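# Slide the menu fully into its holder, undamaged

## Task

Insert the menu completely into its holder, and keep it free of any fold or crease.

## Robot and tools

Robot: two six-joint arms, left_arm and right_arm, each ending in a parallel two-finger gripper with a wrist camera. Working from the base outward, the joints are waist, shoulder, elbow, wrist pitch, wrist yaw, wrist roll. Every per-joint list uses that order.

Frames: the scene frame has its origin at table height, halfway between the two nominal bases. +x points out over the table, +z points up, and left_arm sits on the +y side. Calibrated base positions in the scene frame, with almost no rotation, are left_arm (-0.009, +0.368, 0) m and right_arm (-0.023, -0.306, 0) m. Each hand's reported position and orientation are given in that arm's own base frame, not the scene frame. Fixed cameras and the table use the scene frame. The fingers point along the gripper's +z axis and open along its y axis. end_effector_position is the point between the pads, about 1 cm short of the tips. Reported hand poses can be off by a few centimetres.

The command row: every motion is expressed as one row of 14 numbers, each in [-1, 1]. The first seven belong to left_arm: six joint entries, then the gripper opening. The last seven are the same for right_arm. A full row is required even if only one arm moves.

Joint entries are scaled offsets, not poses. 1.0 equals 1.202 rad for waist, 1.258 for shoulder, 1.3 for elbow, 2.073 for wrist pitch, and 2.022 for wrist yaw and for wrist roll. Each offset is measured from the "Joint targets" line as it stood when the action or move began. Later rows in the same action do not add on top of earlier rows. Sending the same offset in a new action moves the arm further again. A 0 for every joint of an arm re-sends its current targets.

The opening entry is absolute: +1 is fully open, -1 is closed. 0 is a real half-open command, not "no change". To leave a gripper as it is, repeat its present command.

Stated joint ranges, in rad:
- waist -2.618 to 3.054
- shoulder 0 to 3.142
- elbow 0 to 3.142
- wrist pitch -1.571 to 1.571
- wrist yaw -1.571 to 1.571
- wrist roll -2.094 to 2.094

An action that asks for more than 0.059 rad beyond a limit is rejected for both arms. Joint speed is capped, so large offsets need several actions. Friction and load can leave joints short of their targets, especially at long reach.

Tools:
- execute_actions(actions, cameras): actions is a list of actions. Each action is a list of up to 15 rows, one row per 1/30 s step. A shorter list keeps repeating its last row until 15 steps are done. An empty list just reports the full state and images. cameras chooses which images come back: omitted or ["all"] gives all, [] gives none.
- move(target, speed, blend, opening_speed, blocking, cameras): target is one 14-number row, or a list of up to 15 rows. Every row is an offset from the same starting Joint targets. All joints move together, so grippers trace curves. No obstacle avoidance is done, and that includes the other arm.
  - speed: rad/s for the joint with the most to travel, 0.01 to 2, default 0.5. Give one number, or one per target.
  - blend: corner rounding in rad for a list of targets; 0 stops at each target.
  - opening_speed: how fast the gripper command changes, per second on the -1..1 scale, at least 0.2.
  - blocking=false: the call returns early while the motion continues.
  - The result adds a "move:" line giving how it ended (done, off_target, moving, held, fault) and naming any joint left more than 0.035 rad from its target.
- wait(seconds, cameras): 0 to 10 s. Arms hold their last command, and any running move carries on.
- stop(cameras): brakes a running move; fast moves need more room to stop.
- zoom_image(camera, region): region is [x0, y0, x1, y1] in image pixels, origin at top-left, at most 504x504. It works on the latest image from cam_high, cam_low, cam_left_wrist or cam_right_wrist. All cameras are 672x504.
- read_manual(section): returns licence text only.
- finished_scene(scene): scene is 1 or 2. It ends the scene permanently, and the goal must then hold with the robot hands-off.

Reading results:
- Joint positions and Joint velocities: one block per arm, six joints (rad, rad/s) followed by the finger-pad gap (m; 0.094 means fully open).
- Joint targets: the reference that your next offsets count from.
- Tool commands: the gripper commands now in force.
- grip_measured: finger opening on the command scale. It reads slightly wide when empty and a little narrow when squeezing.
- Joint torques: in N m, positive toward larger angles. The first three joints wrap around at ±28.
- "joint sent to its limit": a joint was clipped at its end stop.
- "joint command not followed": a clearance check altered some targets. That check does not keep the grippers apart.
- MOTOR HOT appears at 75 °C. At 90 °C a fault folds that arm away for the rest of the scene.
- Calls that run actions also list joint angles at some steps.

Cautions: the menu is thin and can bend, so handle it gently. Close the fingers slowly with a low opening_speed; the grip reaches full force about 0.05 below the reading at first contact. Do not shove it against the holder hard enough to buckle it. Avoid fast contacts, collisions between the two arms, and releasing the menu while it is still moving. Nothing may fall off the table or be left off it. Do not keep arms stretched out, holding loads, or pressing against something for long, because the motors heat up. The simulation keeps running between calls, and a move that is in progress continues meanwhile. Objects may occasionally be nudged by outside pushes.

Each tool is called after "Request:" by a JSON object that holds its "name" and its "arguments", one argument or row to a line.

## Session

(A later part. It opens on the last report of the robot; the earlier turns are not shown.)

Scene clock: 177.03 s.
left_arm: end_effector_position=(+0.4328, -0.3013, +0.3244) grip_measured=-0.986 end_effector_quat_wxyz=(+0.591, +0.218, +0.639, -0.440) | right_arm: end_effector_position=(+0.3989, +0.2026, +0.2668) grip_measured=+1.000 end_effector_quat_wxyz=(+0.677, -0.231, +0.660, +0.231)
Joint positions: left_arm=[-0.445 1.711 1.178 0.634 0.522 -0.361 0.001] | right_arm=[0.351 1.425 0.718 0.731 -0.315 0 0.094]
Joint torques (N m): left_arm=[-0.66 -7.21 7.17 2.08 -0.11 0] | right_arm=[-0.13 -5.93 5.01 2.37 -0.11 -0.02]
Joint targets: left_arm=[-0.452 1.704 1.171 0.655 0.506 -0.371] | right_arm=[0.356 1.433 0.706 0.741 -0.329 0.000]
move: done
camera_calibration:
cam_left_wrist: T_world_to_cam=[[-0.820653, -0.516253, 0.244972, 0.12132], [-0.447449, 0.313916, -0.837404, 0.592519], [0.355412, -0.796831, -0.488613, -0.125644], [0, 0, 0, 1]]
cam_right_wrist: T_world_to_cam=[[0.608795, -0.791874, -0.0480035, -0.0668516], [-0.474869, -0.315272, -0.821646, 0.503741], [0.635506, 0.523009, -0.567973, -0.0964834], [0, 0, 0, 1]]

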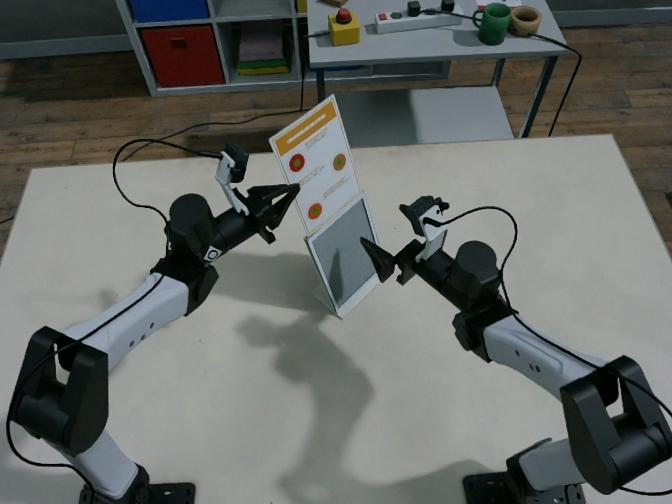

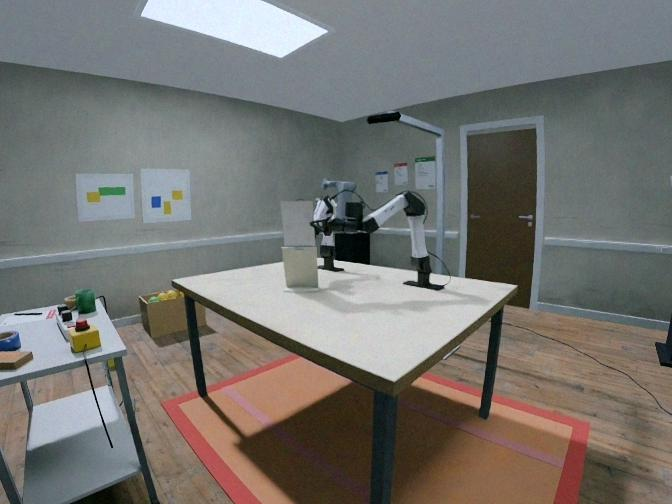

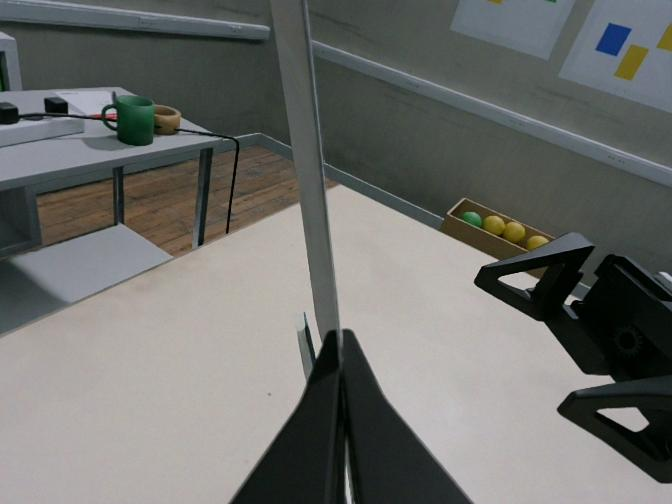

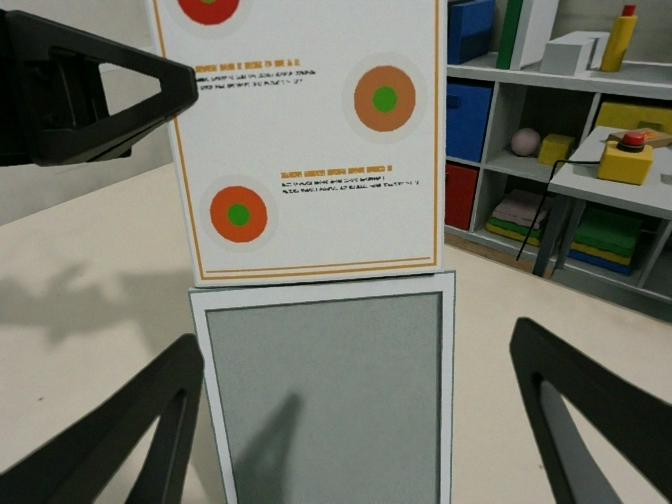

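Request:
{"name": "move", "arguments": {
  "target": [
    [0.0208,-0.027,0.0685,-0.0362,0.0242,0,-1,0,0,0,0,0,0,1],
    [0.0045,0.0159,0.0038,0.0024,-0.0059,0,-1,0,0,0,0,0,0,1]
  ],
  "speed": 0.1
}}

Request:
{"name": "zoom_image", "arguments": {
  "camera": "cam_right_wrist",
  "region": [180, 255, 330, 325]
}}

Request:
{"name": "zoom_image", "arguments": {
  "camera": "cam_right_wrist",
  "region": [330, 255, 480, 325]
}}

Request:
{"name": "zoom_image", "arguments": {
  "camera": "cam_left_wrist",
  "region": [280, 290, 380, 390]
}}

Request:
{"name": "zoom_image", "arguments": {
  "camera": "cam_high",
  "region": [300, 185, 370, 245]
}}

Request:
{"name": "zoom_image", "arguments": {
  "camera": "cam_low",
  "region": [270, 210, 330, 260]
}}

Scene clock: 204.43 s.
left_arm: end_effector_position=(+0.4378, -0.2964, +0.3260) grip_measured=-0.986 end_effector_quat_wxyz=(+0.598, +0.212, +0.639, -0.435) | right_arm: end_effector_position=(+0.3989, +0.2026, +0.2668) grip_measured=+1.000 end_effector_quat_wxyz=(+0.677, -0.231, +0.660, +0.231)
Joint positions: left_arm=[-0.436 1.714 1.182 0.639 0.51 -0.361 0.001] | right_arm=[0.351 1.425 0.718 0.731 -0.315 0 0.094]
Joint torques (N m): left_arm=[-1.05 -5.9 7.27 2.16 -0.09 0] | right_arm=[-0.1 -5.96 5.01 2.37 -0.11 -0.02]
Joint targets: left_arm=[-0.446 1.725 1.175 0.660 0.494 -0.371] | right_arm=[0.356 1.433 0.706 0.741 -0.329 0.000]
move: done
camera_calibration:
cam_left_wrist: T_world_to_cam=[[-0.810698, -0.532713, 0.242869, 0.119033], [-0.449818, 0.30122, -0.840791, 0.592974], [0.374743, -0.790875, -0.483822, -0.130964], [0, 0, 0, 1]]
cam_right_wrist: T_world_to_cam=[[0.608795, -0.791874, -0.0480035, -0.0668516], [-0.474869, -0.315272, -0.821646, 0.503741], [0.635506, 0.523009, -0.567973, -0.0964834], [0, 0, 0, 1]]

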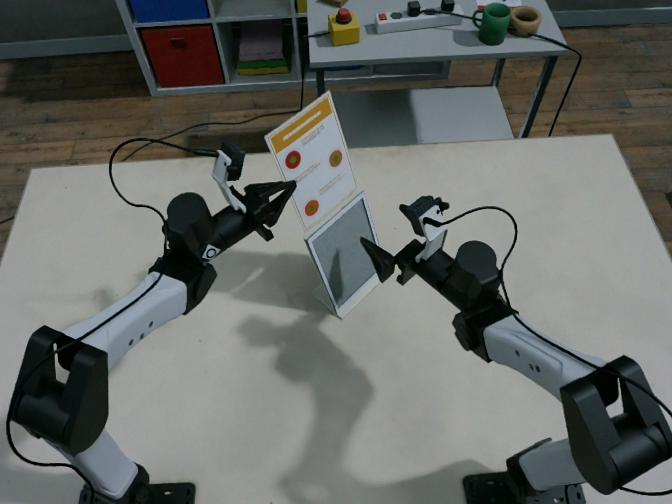

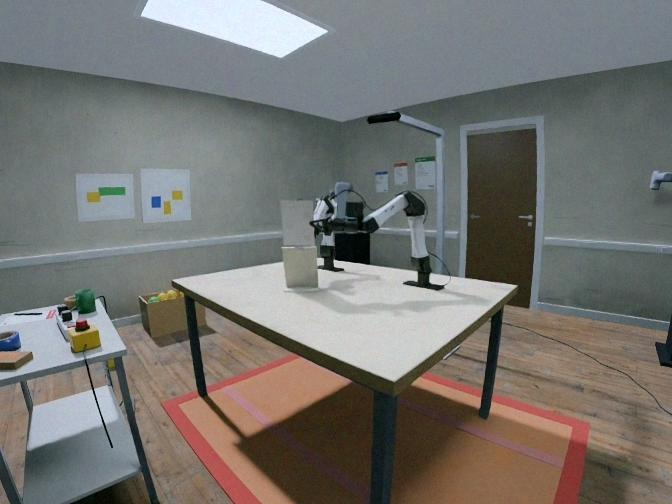

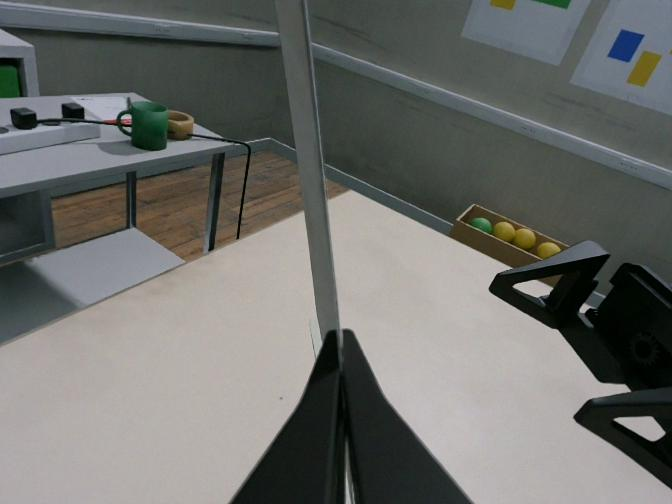

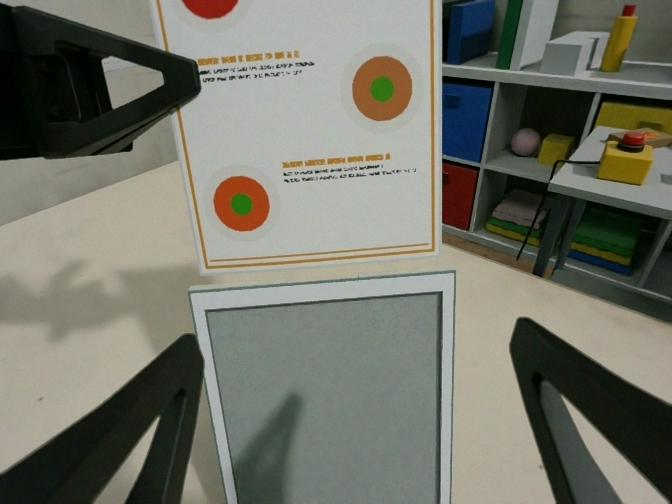

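Scaled by 3.360 from the camera's 672x504 image, which has a finer 960x720 frame.

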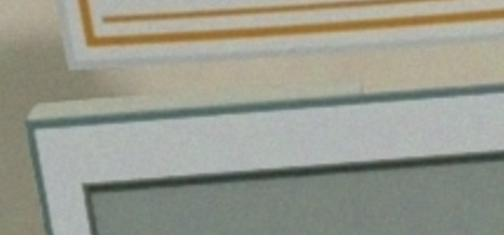

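Scaled by 3.360 from the camera's 672x504 image, which has a finer 960x720 frame.

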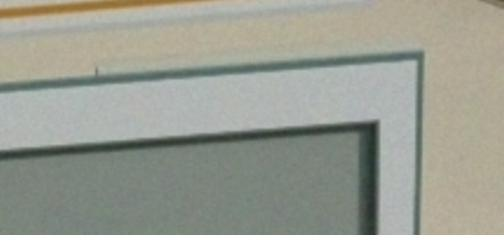

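Scaled by 5.040 from the camera's 672x504 image, which has a finer 960x720 frame.

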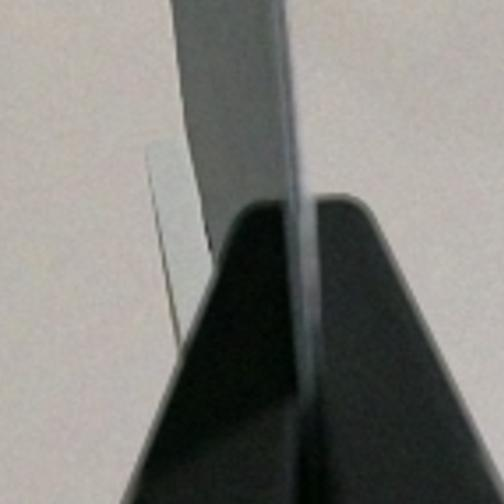

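Scaled by 7.200 from the camera's 672x504 image, which has a finer 960x720 frame.

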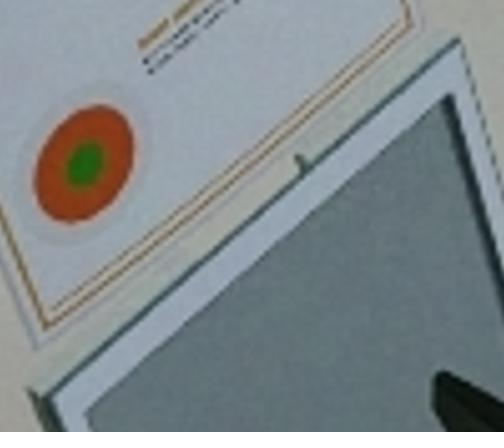

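Scaled by 8.400 from the camera's 672x504 image, which has a finer 960x720 frame.

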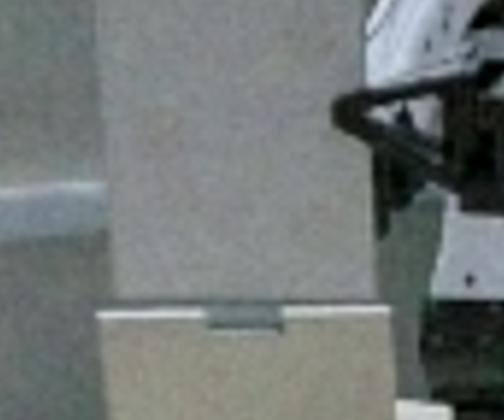

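Request:
{"name": "move", "arguments": {
  "target": [
    [0,-0.0556,0.05,-0.0531,-0.0168,0.0227,-1,0,0,0,0,0,0,1],
    [-0.0289,-0.0231,-0.0058,-0.0205,-0.0376,0.0079,-1,0,0,0,0,0,0,1]
  ],
  "speed": 0.1
}}

Request:
{"name": "zoom_image", "arguments": {
  "camera": "cam_right_wrist",
  "region": [180, 255, 330, 325]
}}

Request:
{"name": "zoom_image", "arguments": {
  "camera": "cam_right_wrist",
  "region": [330, 255, 480, 325]
}}

Request:
{"name": "zoom_image", "arguments": {
  "camera": "cam_left_wrist",
  "region": [280, 290, 380, 390]
}}

Request:
{"name": "zoom_image", "arguments": {
  "camera": "cam_high",
  "region": [300, 185, 370, 245]
}}

Request:
{"name": "zoom_image", "arguments": {
  "camera": "cam_low",
  "region": [270, 210, 330, 260]
}}

Scene clock: 222.17 s.
left_arm: end_effector_position=(+0.4318, -0.3025, +0.3285) grip_measured=-0.986 end_effector_quat_wxyz=(+0.603, +0.201, +0.648, -0.420) | right_arm: end_effector_position=(+0.3989, +0.2026, +0.2668) grip_measured=+1.000 end_effector_quat_wxyz=(+0.677, -0.231, +0.660, +0.231)
Joint positions: left_arm=[-0.473 1.685 1.175 0.596 0.434 -0.345 0.001] | right_arm=[0.351 1.425 0.718 0.731 -0.315 0 0.094]
Joint torques (N m): left_arm=[-0.72 -5.74 7.27 2.15 -0.07 0] | right_arm=[-0.1 -5.93 5.01 2.37 -0.11 -0.02]
Joint targets: left_arm=[-0.481 1.695 1.168 0.618 0.418 -0.355] | right_arm=[0.356 1.433 0.706 0.741 -0.329 0.000]
move: done
camera_calibration:
cam_left_wrist: T_world_to_cam=[[-0.787269, -0.567011, 0.242293, 0.0900041], [-0.467876, 0.293379, -0.833679, 0.597329], [0.401621, -0.769693, -0.496259, -0.133406], [0, 0, 0, 1]]
cam_right_wrist: T_world_to_cam=[[0.608795, -0.791874, -0.0480035, -0.0668516], [-0.474869, -0.315272, -0.821646, 0.503741], [0.635506, 0.523009, -0.567973, -0.0964834], [0, 0, 0, 1]]

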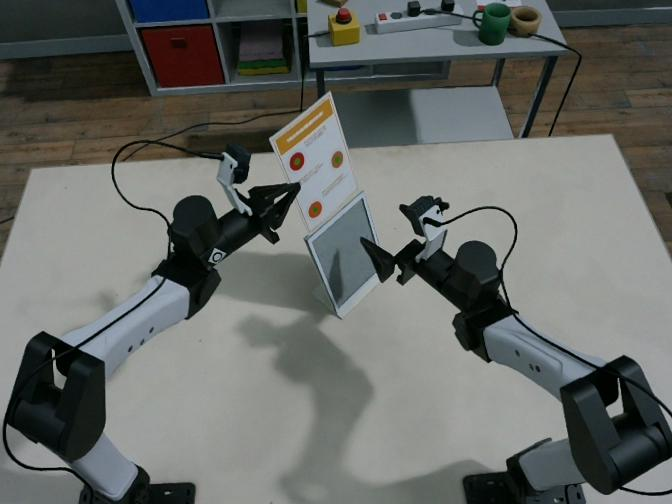

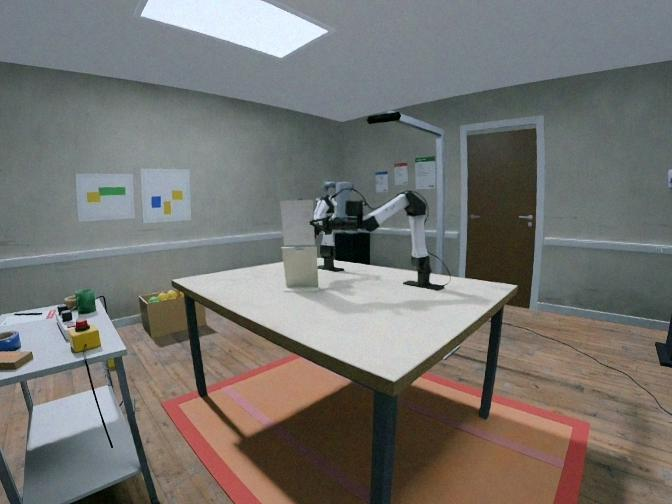

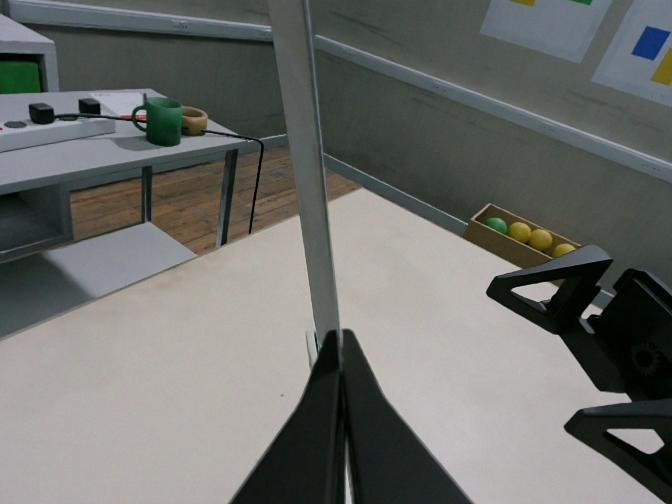

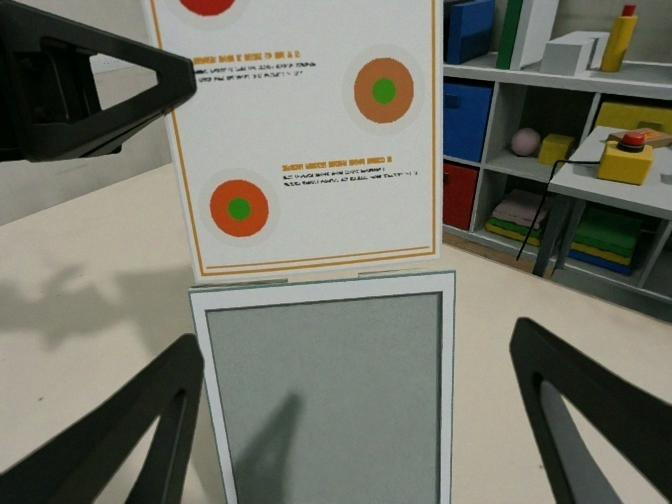

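Scaled by 3.360 from the camera's 672x504 image, which has a finer 960x720 frame.

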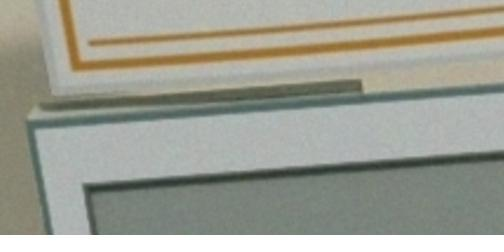

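Scaled by 3.360 from the camera's 672x504 image, which has a finer 960x720 frame.

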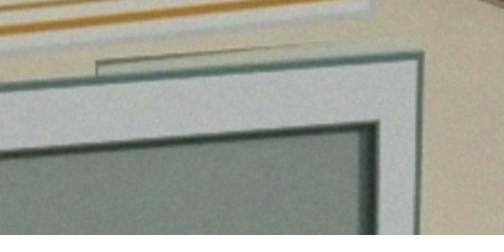

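Scaled by 5.040 from the camera's 672x504 image, which has a finer 960x720 frame.

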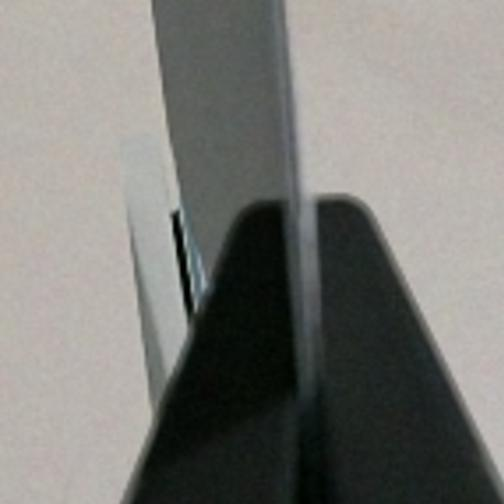

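Scaled by 7.200 from the camera's 672x504 image, which has a finer 960x720 frame.

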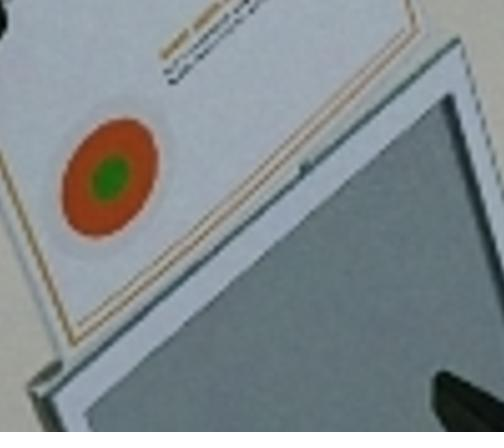

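Scaled by 8.400 from the camera's 672x504 image, which has a finer 960x720 frame.

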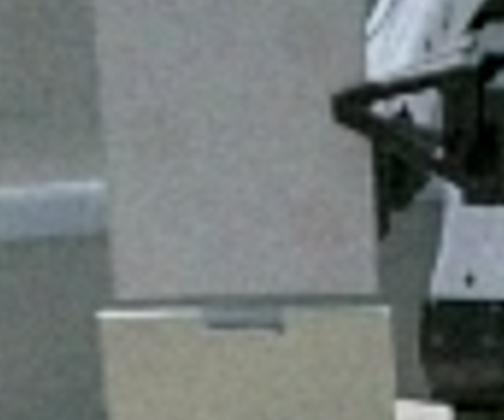

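Request:
{"name": "move", "arguments": {
  "target": [
    [0.0216,-0.0397,0.0631,-0.0569,0.0158,0.0148,-1,0,0,0,0,0,0,1],
    [-0.0045,-0.0075,0.0102,-0.0227,-0.0035,0.0025,-1,0,0,0,0,0,0,1]
  ],
  "speed": 0.1
}}

Request:
{"name": "zoom_image", "arguments": {
  "camera": "cam_right_wrist",
  "region": [180, 255, 330, 325]
}}

Request:
{"name": "zoom_image", "arguments": {
  "camera": "cam_right_wrist",
  "region": [330, 255, 480, 325]
}}

Request:
{"name": "zoom_image", "arguments": {
  "camera": "cam_left_wrist",
  "region": [280, 290, 380, 390]
}}

Request:
{"name": "zoom_image", "arguments": {
  "camera": "cam_high",
  "region": [300, 185, 370, 245]
}}

Request:
{"name": "zoom_image", "arguments": {
  "camera": "cam_low",
  "region": [270, 210, 330, 260]
}}

Scene clock: 238.50 s.
left_arm: end_effector_position=(+0.4312, -0.3042, +0.3271) grip_measured=-0.986 end_effector_quat_wxyz=(+0.594, +0.201, +0.658, -0.416) | right_arm: end_effector_position=(+0.3989, +0.2026, +0.2668) grip_measured=+1.000 end_effector_quat_wxyz=(+0.677, -0.231, +0.660, +0.231)
Joint positions: left_arm=[-0.479 1.679 1.188 0.549 0.427 -0.34 0.001] | right_arm=[0.351 1.425 0.718 0.731 -0.315 0 0.094]
Joint torques (N m): left_arm=[-0.68 -5.96 7.31 2.17 -0.04 -0.05] | right_arm=[-0.09 -5.94 5 2.37 -0.11 -0.02]
Joint targets: left_arm=[-0.486 1.686 1.181 0.571 0.411 -0.350] | right_arm=[0.356 1.433 0.706 0.741 -0.329 0.000]
move: done
camera_calibration:
cam_left_wrist: T_world_to_cam=[[-0.781031, -0.572228, 0.250091, 0.0820203], [-0.485853, 0.305185, -0.819029, 0.602899], [0.392347, -0.761195, -0.516378, -0.122048], [0, 0, 0, 1]]
cam_right_wrist: T_world_to_cam=[[0.608795, -0.791874, -0.0480035, -0.0668516], [-0.474869, -0.315272, -0.821646, 0.503741], [0.635506, 0.523009, -0.567973, -0.0964834], [0, 0, 0, 1]]

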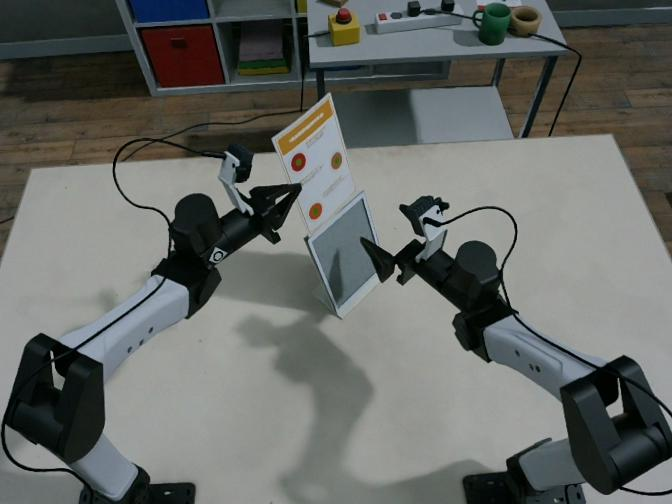

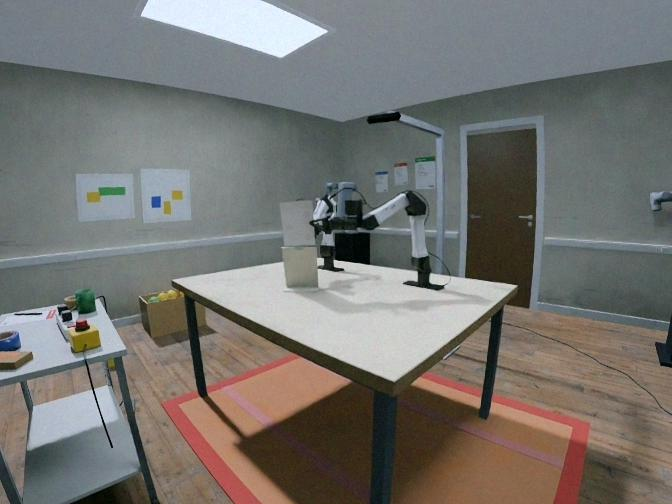

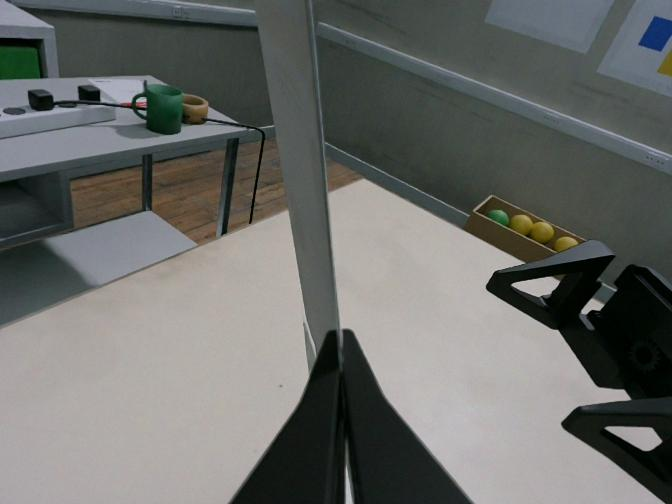

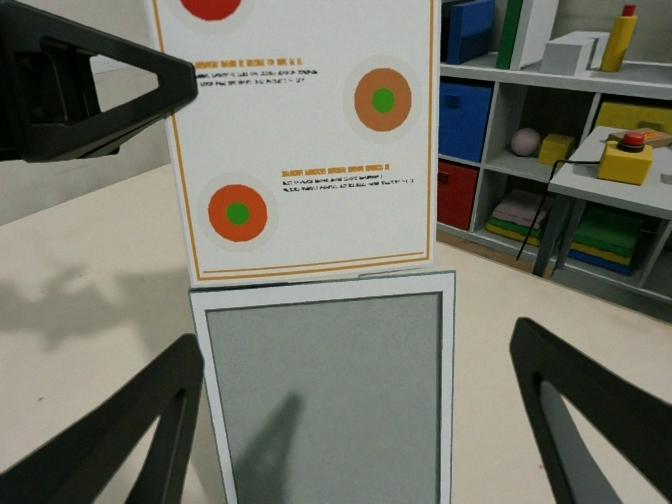

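Scaled by 3.360 from the camera's 672x504 image, which has a finer 960x720 frame.

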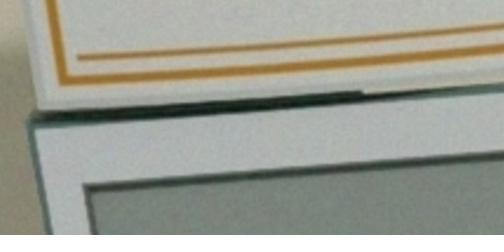

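Scaled by 3.360 from the camera's 672x504 image, which has a finer 960x720 frame.

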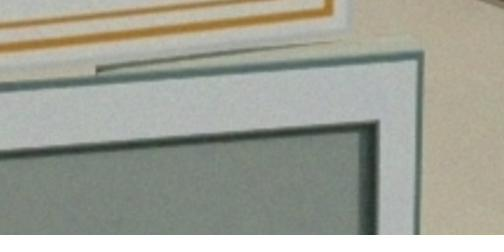

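Scaled by 5.040 from the camera's 672x504 image, which has a finer 960x720 frame.

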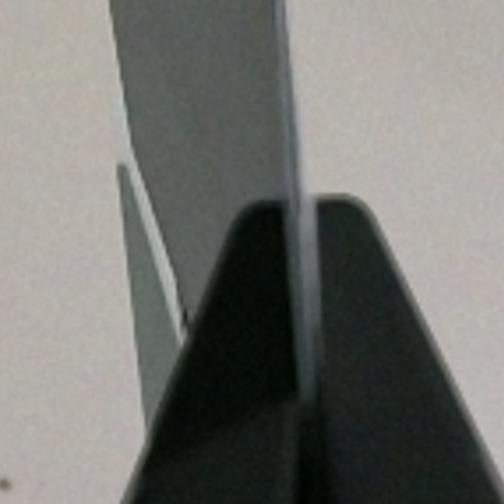

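Scaled by 7.200 from the camera's 672x504 image, which has a finer 960x720 frame.

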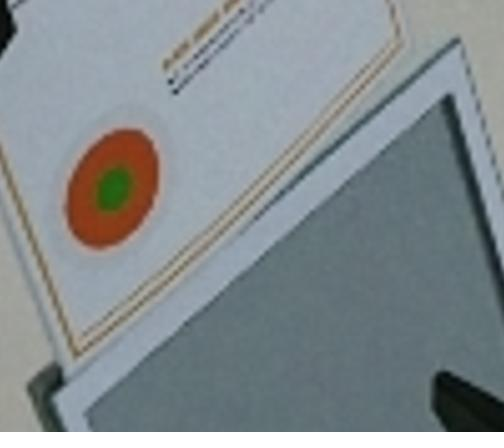

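Scaled by 8.400 from the camera's 672x504 image, which has a finer 960x720 frame.

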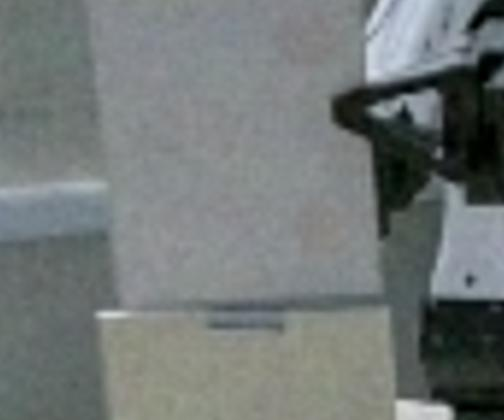

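Request:
{"name": "move", "arguments": {
  "target": [
    [0.03,-0.0286,0.0915,-0.0535,0.0317,0.0148,-1,0,0,0,0,0,0,1],
    [0.0033,0.0127,0.0328,-0.0212,0.0126,0.0032,-1,0,0,0,0,0,0,1]
  ],
  "speed": 0.1
}}

Request:
{"name": "zoom_image", "arguments": {
  "camera": "cam_right_wrist",
  "region": [180, 255, 330, 325]
}}

Request:
{"name": "zoom_image", "arguments": {
  "camera": "cam_right_wrist",
  "region": [330, 255, 480, 325]
}}

Request:
{"name": "zoom_image", "arguments": {
  "camera": "cam_left_wrist",
  "region": [280, 290, 380, 390]
}}

Request:
{"name": "zoom_image", "arguments": {
  "camera": "cam_high",
  "region": [300, 185, 370, 245]
}}

Request:
{"name": "zoom_image", "arguments": {
  "camera": "cam_low",
  "region": [270, 210, 330, 260]
}}

Scene clock: 256.17 s.
left_arm: end_effector_position=(+0.4337, -0.3077, +0.3300) grip_measured=-0.986 end_effector_quat_wxyz=(+0.586, +0.209, +0.661, -0.419) | right_arm: end_effector_position=(+0.3989, +0.2026, +0.2668) grip_measured=+1.000 end_effector_quat_wxyz=(+0.677, -0.231, +0.660, +0.231)
Joint positions: left_arm=[-0.475 1.692 1.23 0.505 0.452 -0.333 0.001] | right_arm=[0.351 1.425 0.718 0.731 -0.315 0 0.094]
Joint torques (N m): left_arm=[-0.69 -5.9 7.45 2.17 -0.06 0] | right_arm=[-0.12 -5.93 5.03 2.37 -0.12 -0.02]
Joint targets: left_arm=[-0.482 1.702 1.224 0.527 0.437 -0.343] | right_arm=[0.356 1.433 0.706 0.741 -0.329 0.000]
move: done
camera_calibration:
cam_left_wrist: T_world_to_cam=[[-0.790886, -0.558762, 0.249567, 0.0898718], [-0.485872, 0.3254, -0.811198, 0.611128], [0.372057, -0.762824, -0.528842, -0.111766], [0, 0, 0, 1]]
cam_right_wrist: T_world_to_cam=[[0.608795, -0.791874, -0.0480035, -0.0668516], [-0.474869, -0.315272, -0.821646, 0.503741], [0.635506, 0.523009, -0.567973, -0.0964834], [0, 0, 0, 1]]

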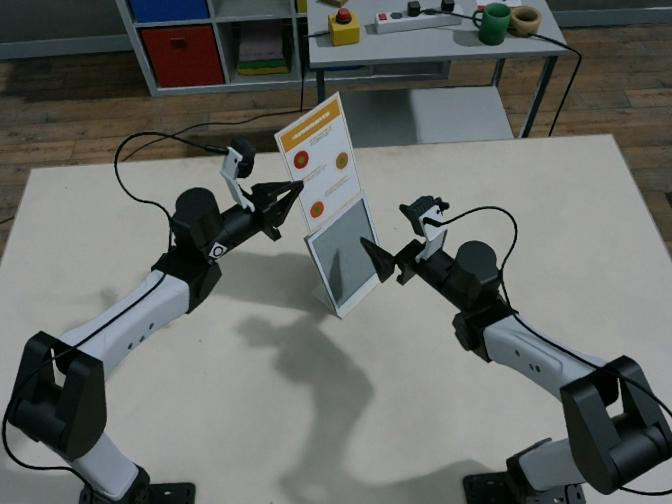

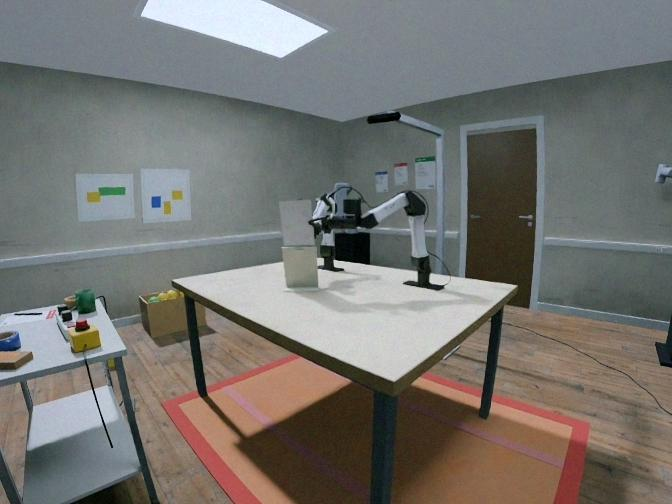

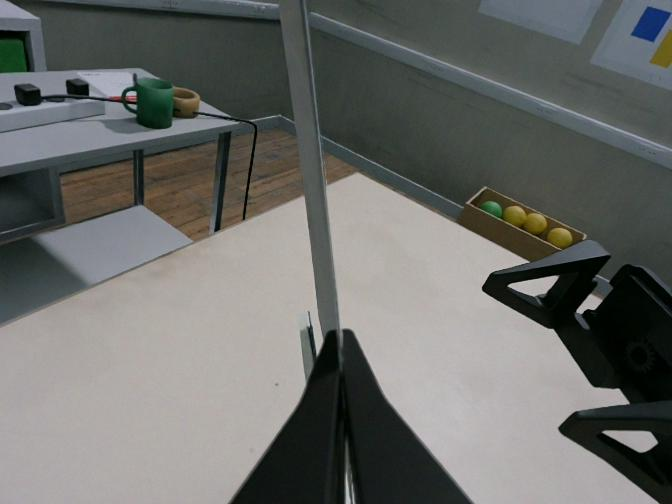

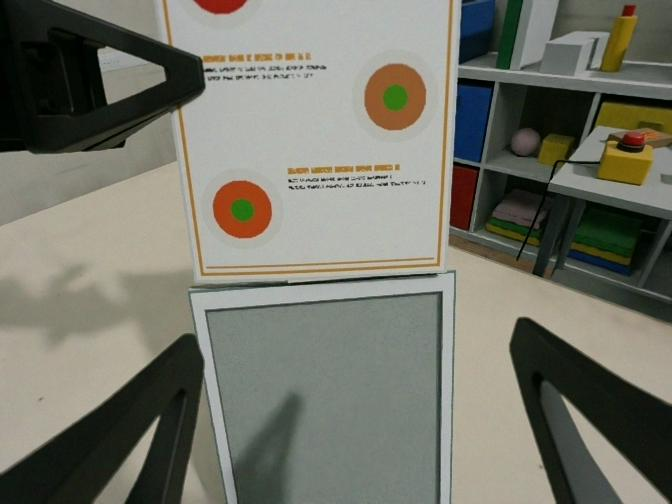

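Scaled by 3.360 from the camera's 672x504 image, which has a finer 960x720 frame.

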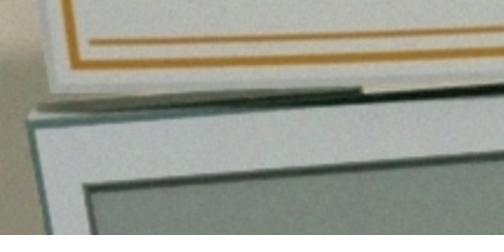

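Scaled by 3.360 from the camera's 672x504 image, which has a finer 960x720 frame.

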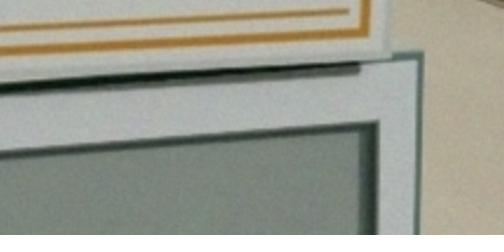

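Scaled by 5.040 from the camera's 672x504 image, which has a finer 960x720 frame.

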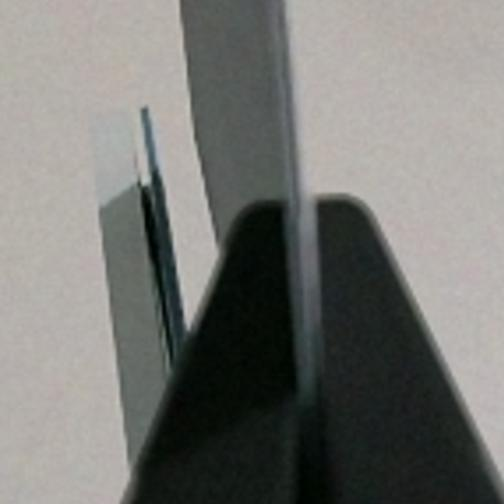

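Scaled by 7.200 from the camera's 672x504 image, which has a finer 960x720 frame.

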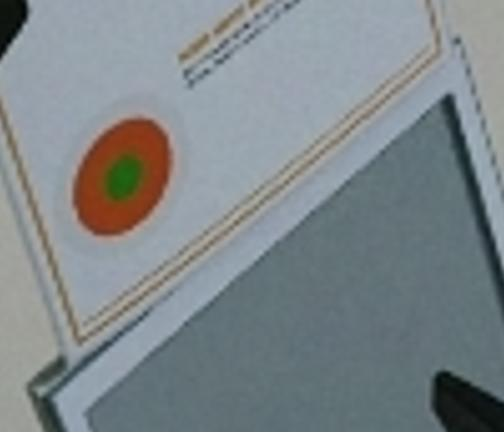

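Scaled by 8.400 from the camera's 672x504 image, which has a finer 960x720 frame.

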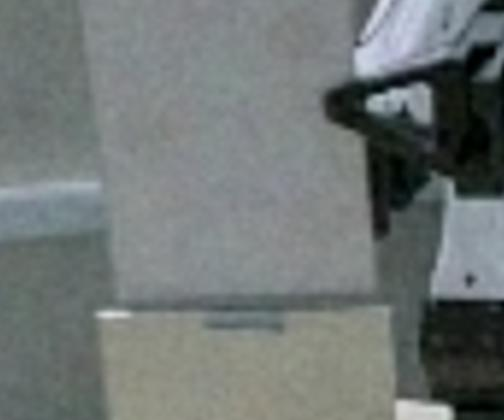

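Request:
{"name": "move", "arguments": {
  "target": [
    [0.0266,-0.0334,0.0354,-0.0034,0.0138,0.0064,-1,0,0,0,0,0,0,1],
    [0,-0.0016,-0.0262,0.0275,-0.004,-0.0054,-1,0,0,0,0,0,0,1]
  ],
  "speed": 0.1
}}

Request:
{"name": "zoom_image", "arguments": {
  "camera": "cam_right_wrist",
  "region": [180, 255, 330, 325]
}}

Request:
{"name": "zoom_image", "arguments": {
  "camera": "cam_right_wrist",
  "region": [330, 255, 480, 325]
}}

Request:
{"name": "zoom_image", "arguments": {
  "camera": "cam_left_wrist",
  "region": [280, 290, 380, 390]
}}

Request:
{"name": "zoom_image", "arguments": {
  "camera": "cam_high",
  "region": [300, 185, 370, 245]
}}

Request:
{"name": "zoom_image", "arguments": {
  "camera": "cam_low",
  "region": [270, 210, 330, 260]
}}

Scene clock: 271.23 s.
left_arm: end_effector_position=(+0.4328, -0.3057, +0.3273) grip_measured=-0.986 end_effector_quat_wxyz=(+0.594, +0.204, +0.654, -0.422) | right_arm: end_effector_position=(+0.3989, +0.2026, +0.2668) grip_measured=+1.000 end_effector_quat_wxyz=(+0.677, -0.231, +0.660, +0.231)
Joint positions: left_arm=[-0.475 1.692 1.197 0.562 0.445 -0.344 0.001] | right_arm=[0.351 1.425 0.718 0.731 -0.315 0 0.094]
Joint torques (N m): left_arm=[-0.72 -6.01 7.3 2.16 -0.04 0] | right_arm=[-0.12 -5.96 5.03 2.37 -0.11 -0.02]
Joint targets: left_arm=[-0.482 1.700 1.190 0.584 0.429 -0.354] | right_arm=[0.356 1.433 0.706 0.741 -0.329 0.000]
move: done
camera_calibration:
cam_left_wrist: T_world_to_cam=[[-0.789868, -0.560223, 0.249516, 0.0900855], [-0.477887, 0.30726, -0.822931, 0.602779], [0.384359, -0.769247, -0.510418, -0.124616], [0, 0, 0, 1]]
cam_right_wrist: T_world_to_cam=[[0.608795, -0.791874, -0.0480035, -0.0668516], [-0.474869, -0.315272, -0.821646, 0.503741], [0.635506, 0.523009, -0.567973, -0.0964834], [0, 0, 0, 1]]

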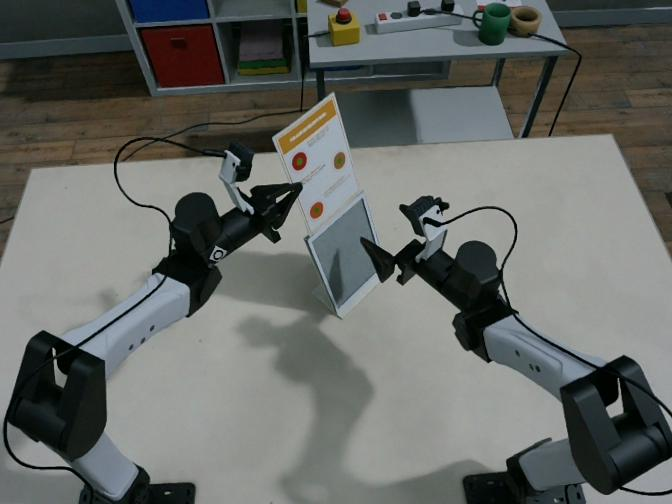

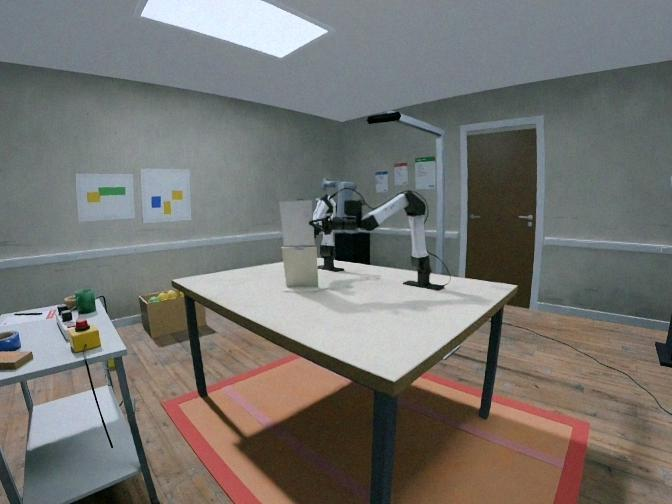

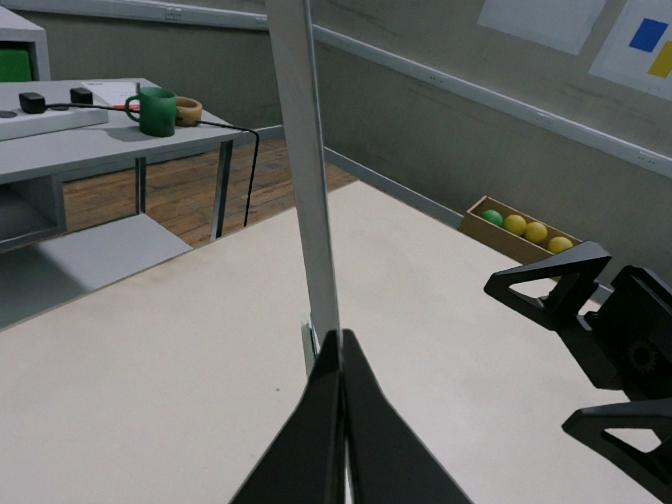

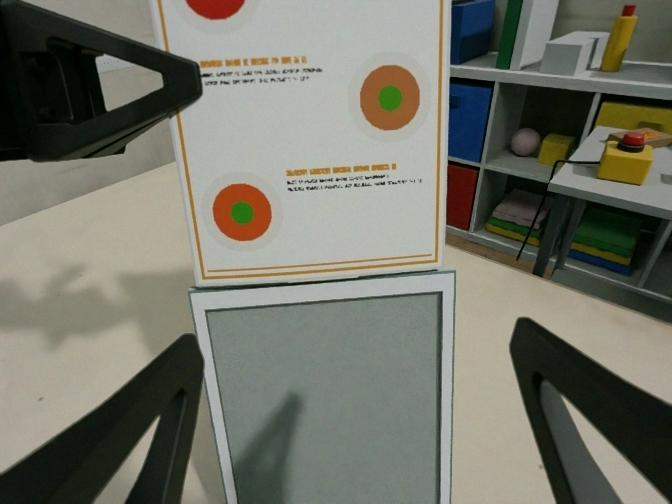

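Scaled by 3.360 from the camera's 672x504 image, which has a finer 960x720 frame.

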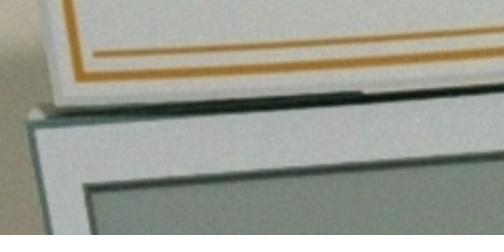

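Scaled by 3.360 from the camera's 672x504 image, which has a finer 960x720 frame.

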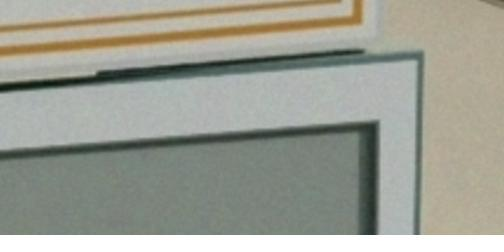

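Scaled by 5.040 from the camera's 672x504 image, which has a finer 960x720 frame.

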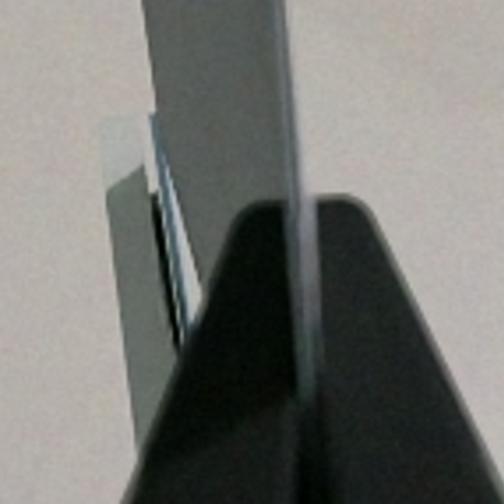

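Scaled by 7.200 from the camera's 672x504 image, which has a finer 960x720 frame.

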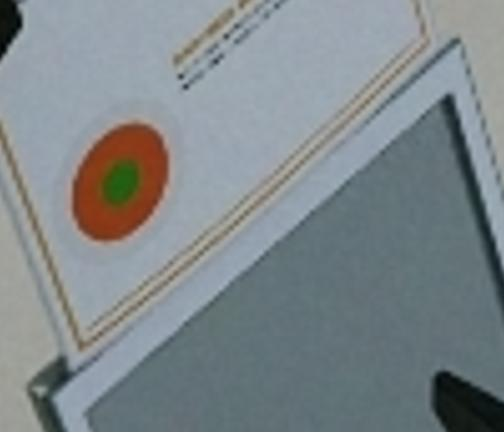

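Scaled by 8.400 from the camera's 672x504 image, which has a finer 960x720 frame.

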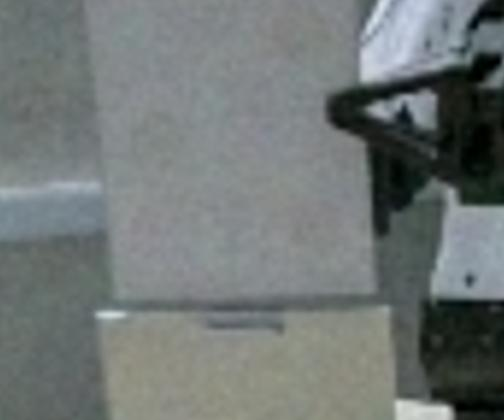

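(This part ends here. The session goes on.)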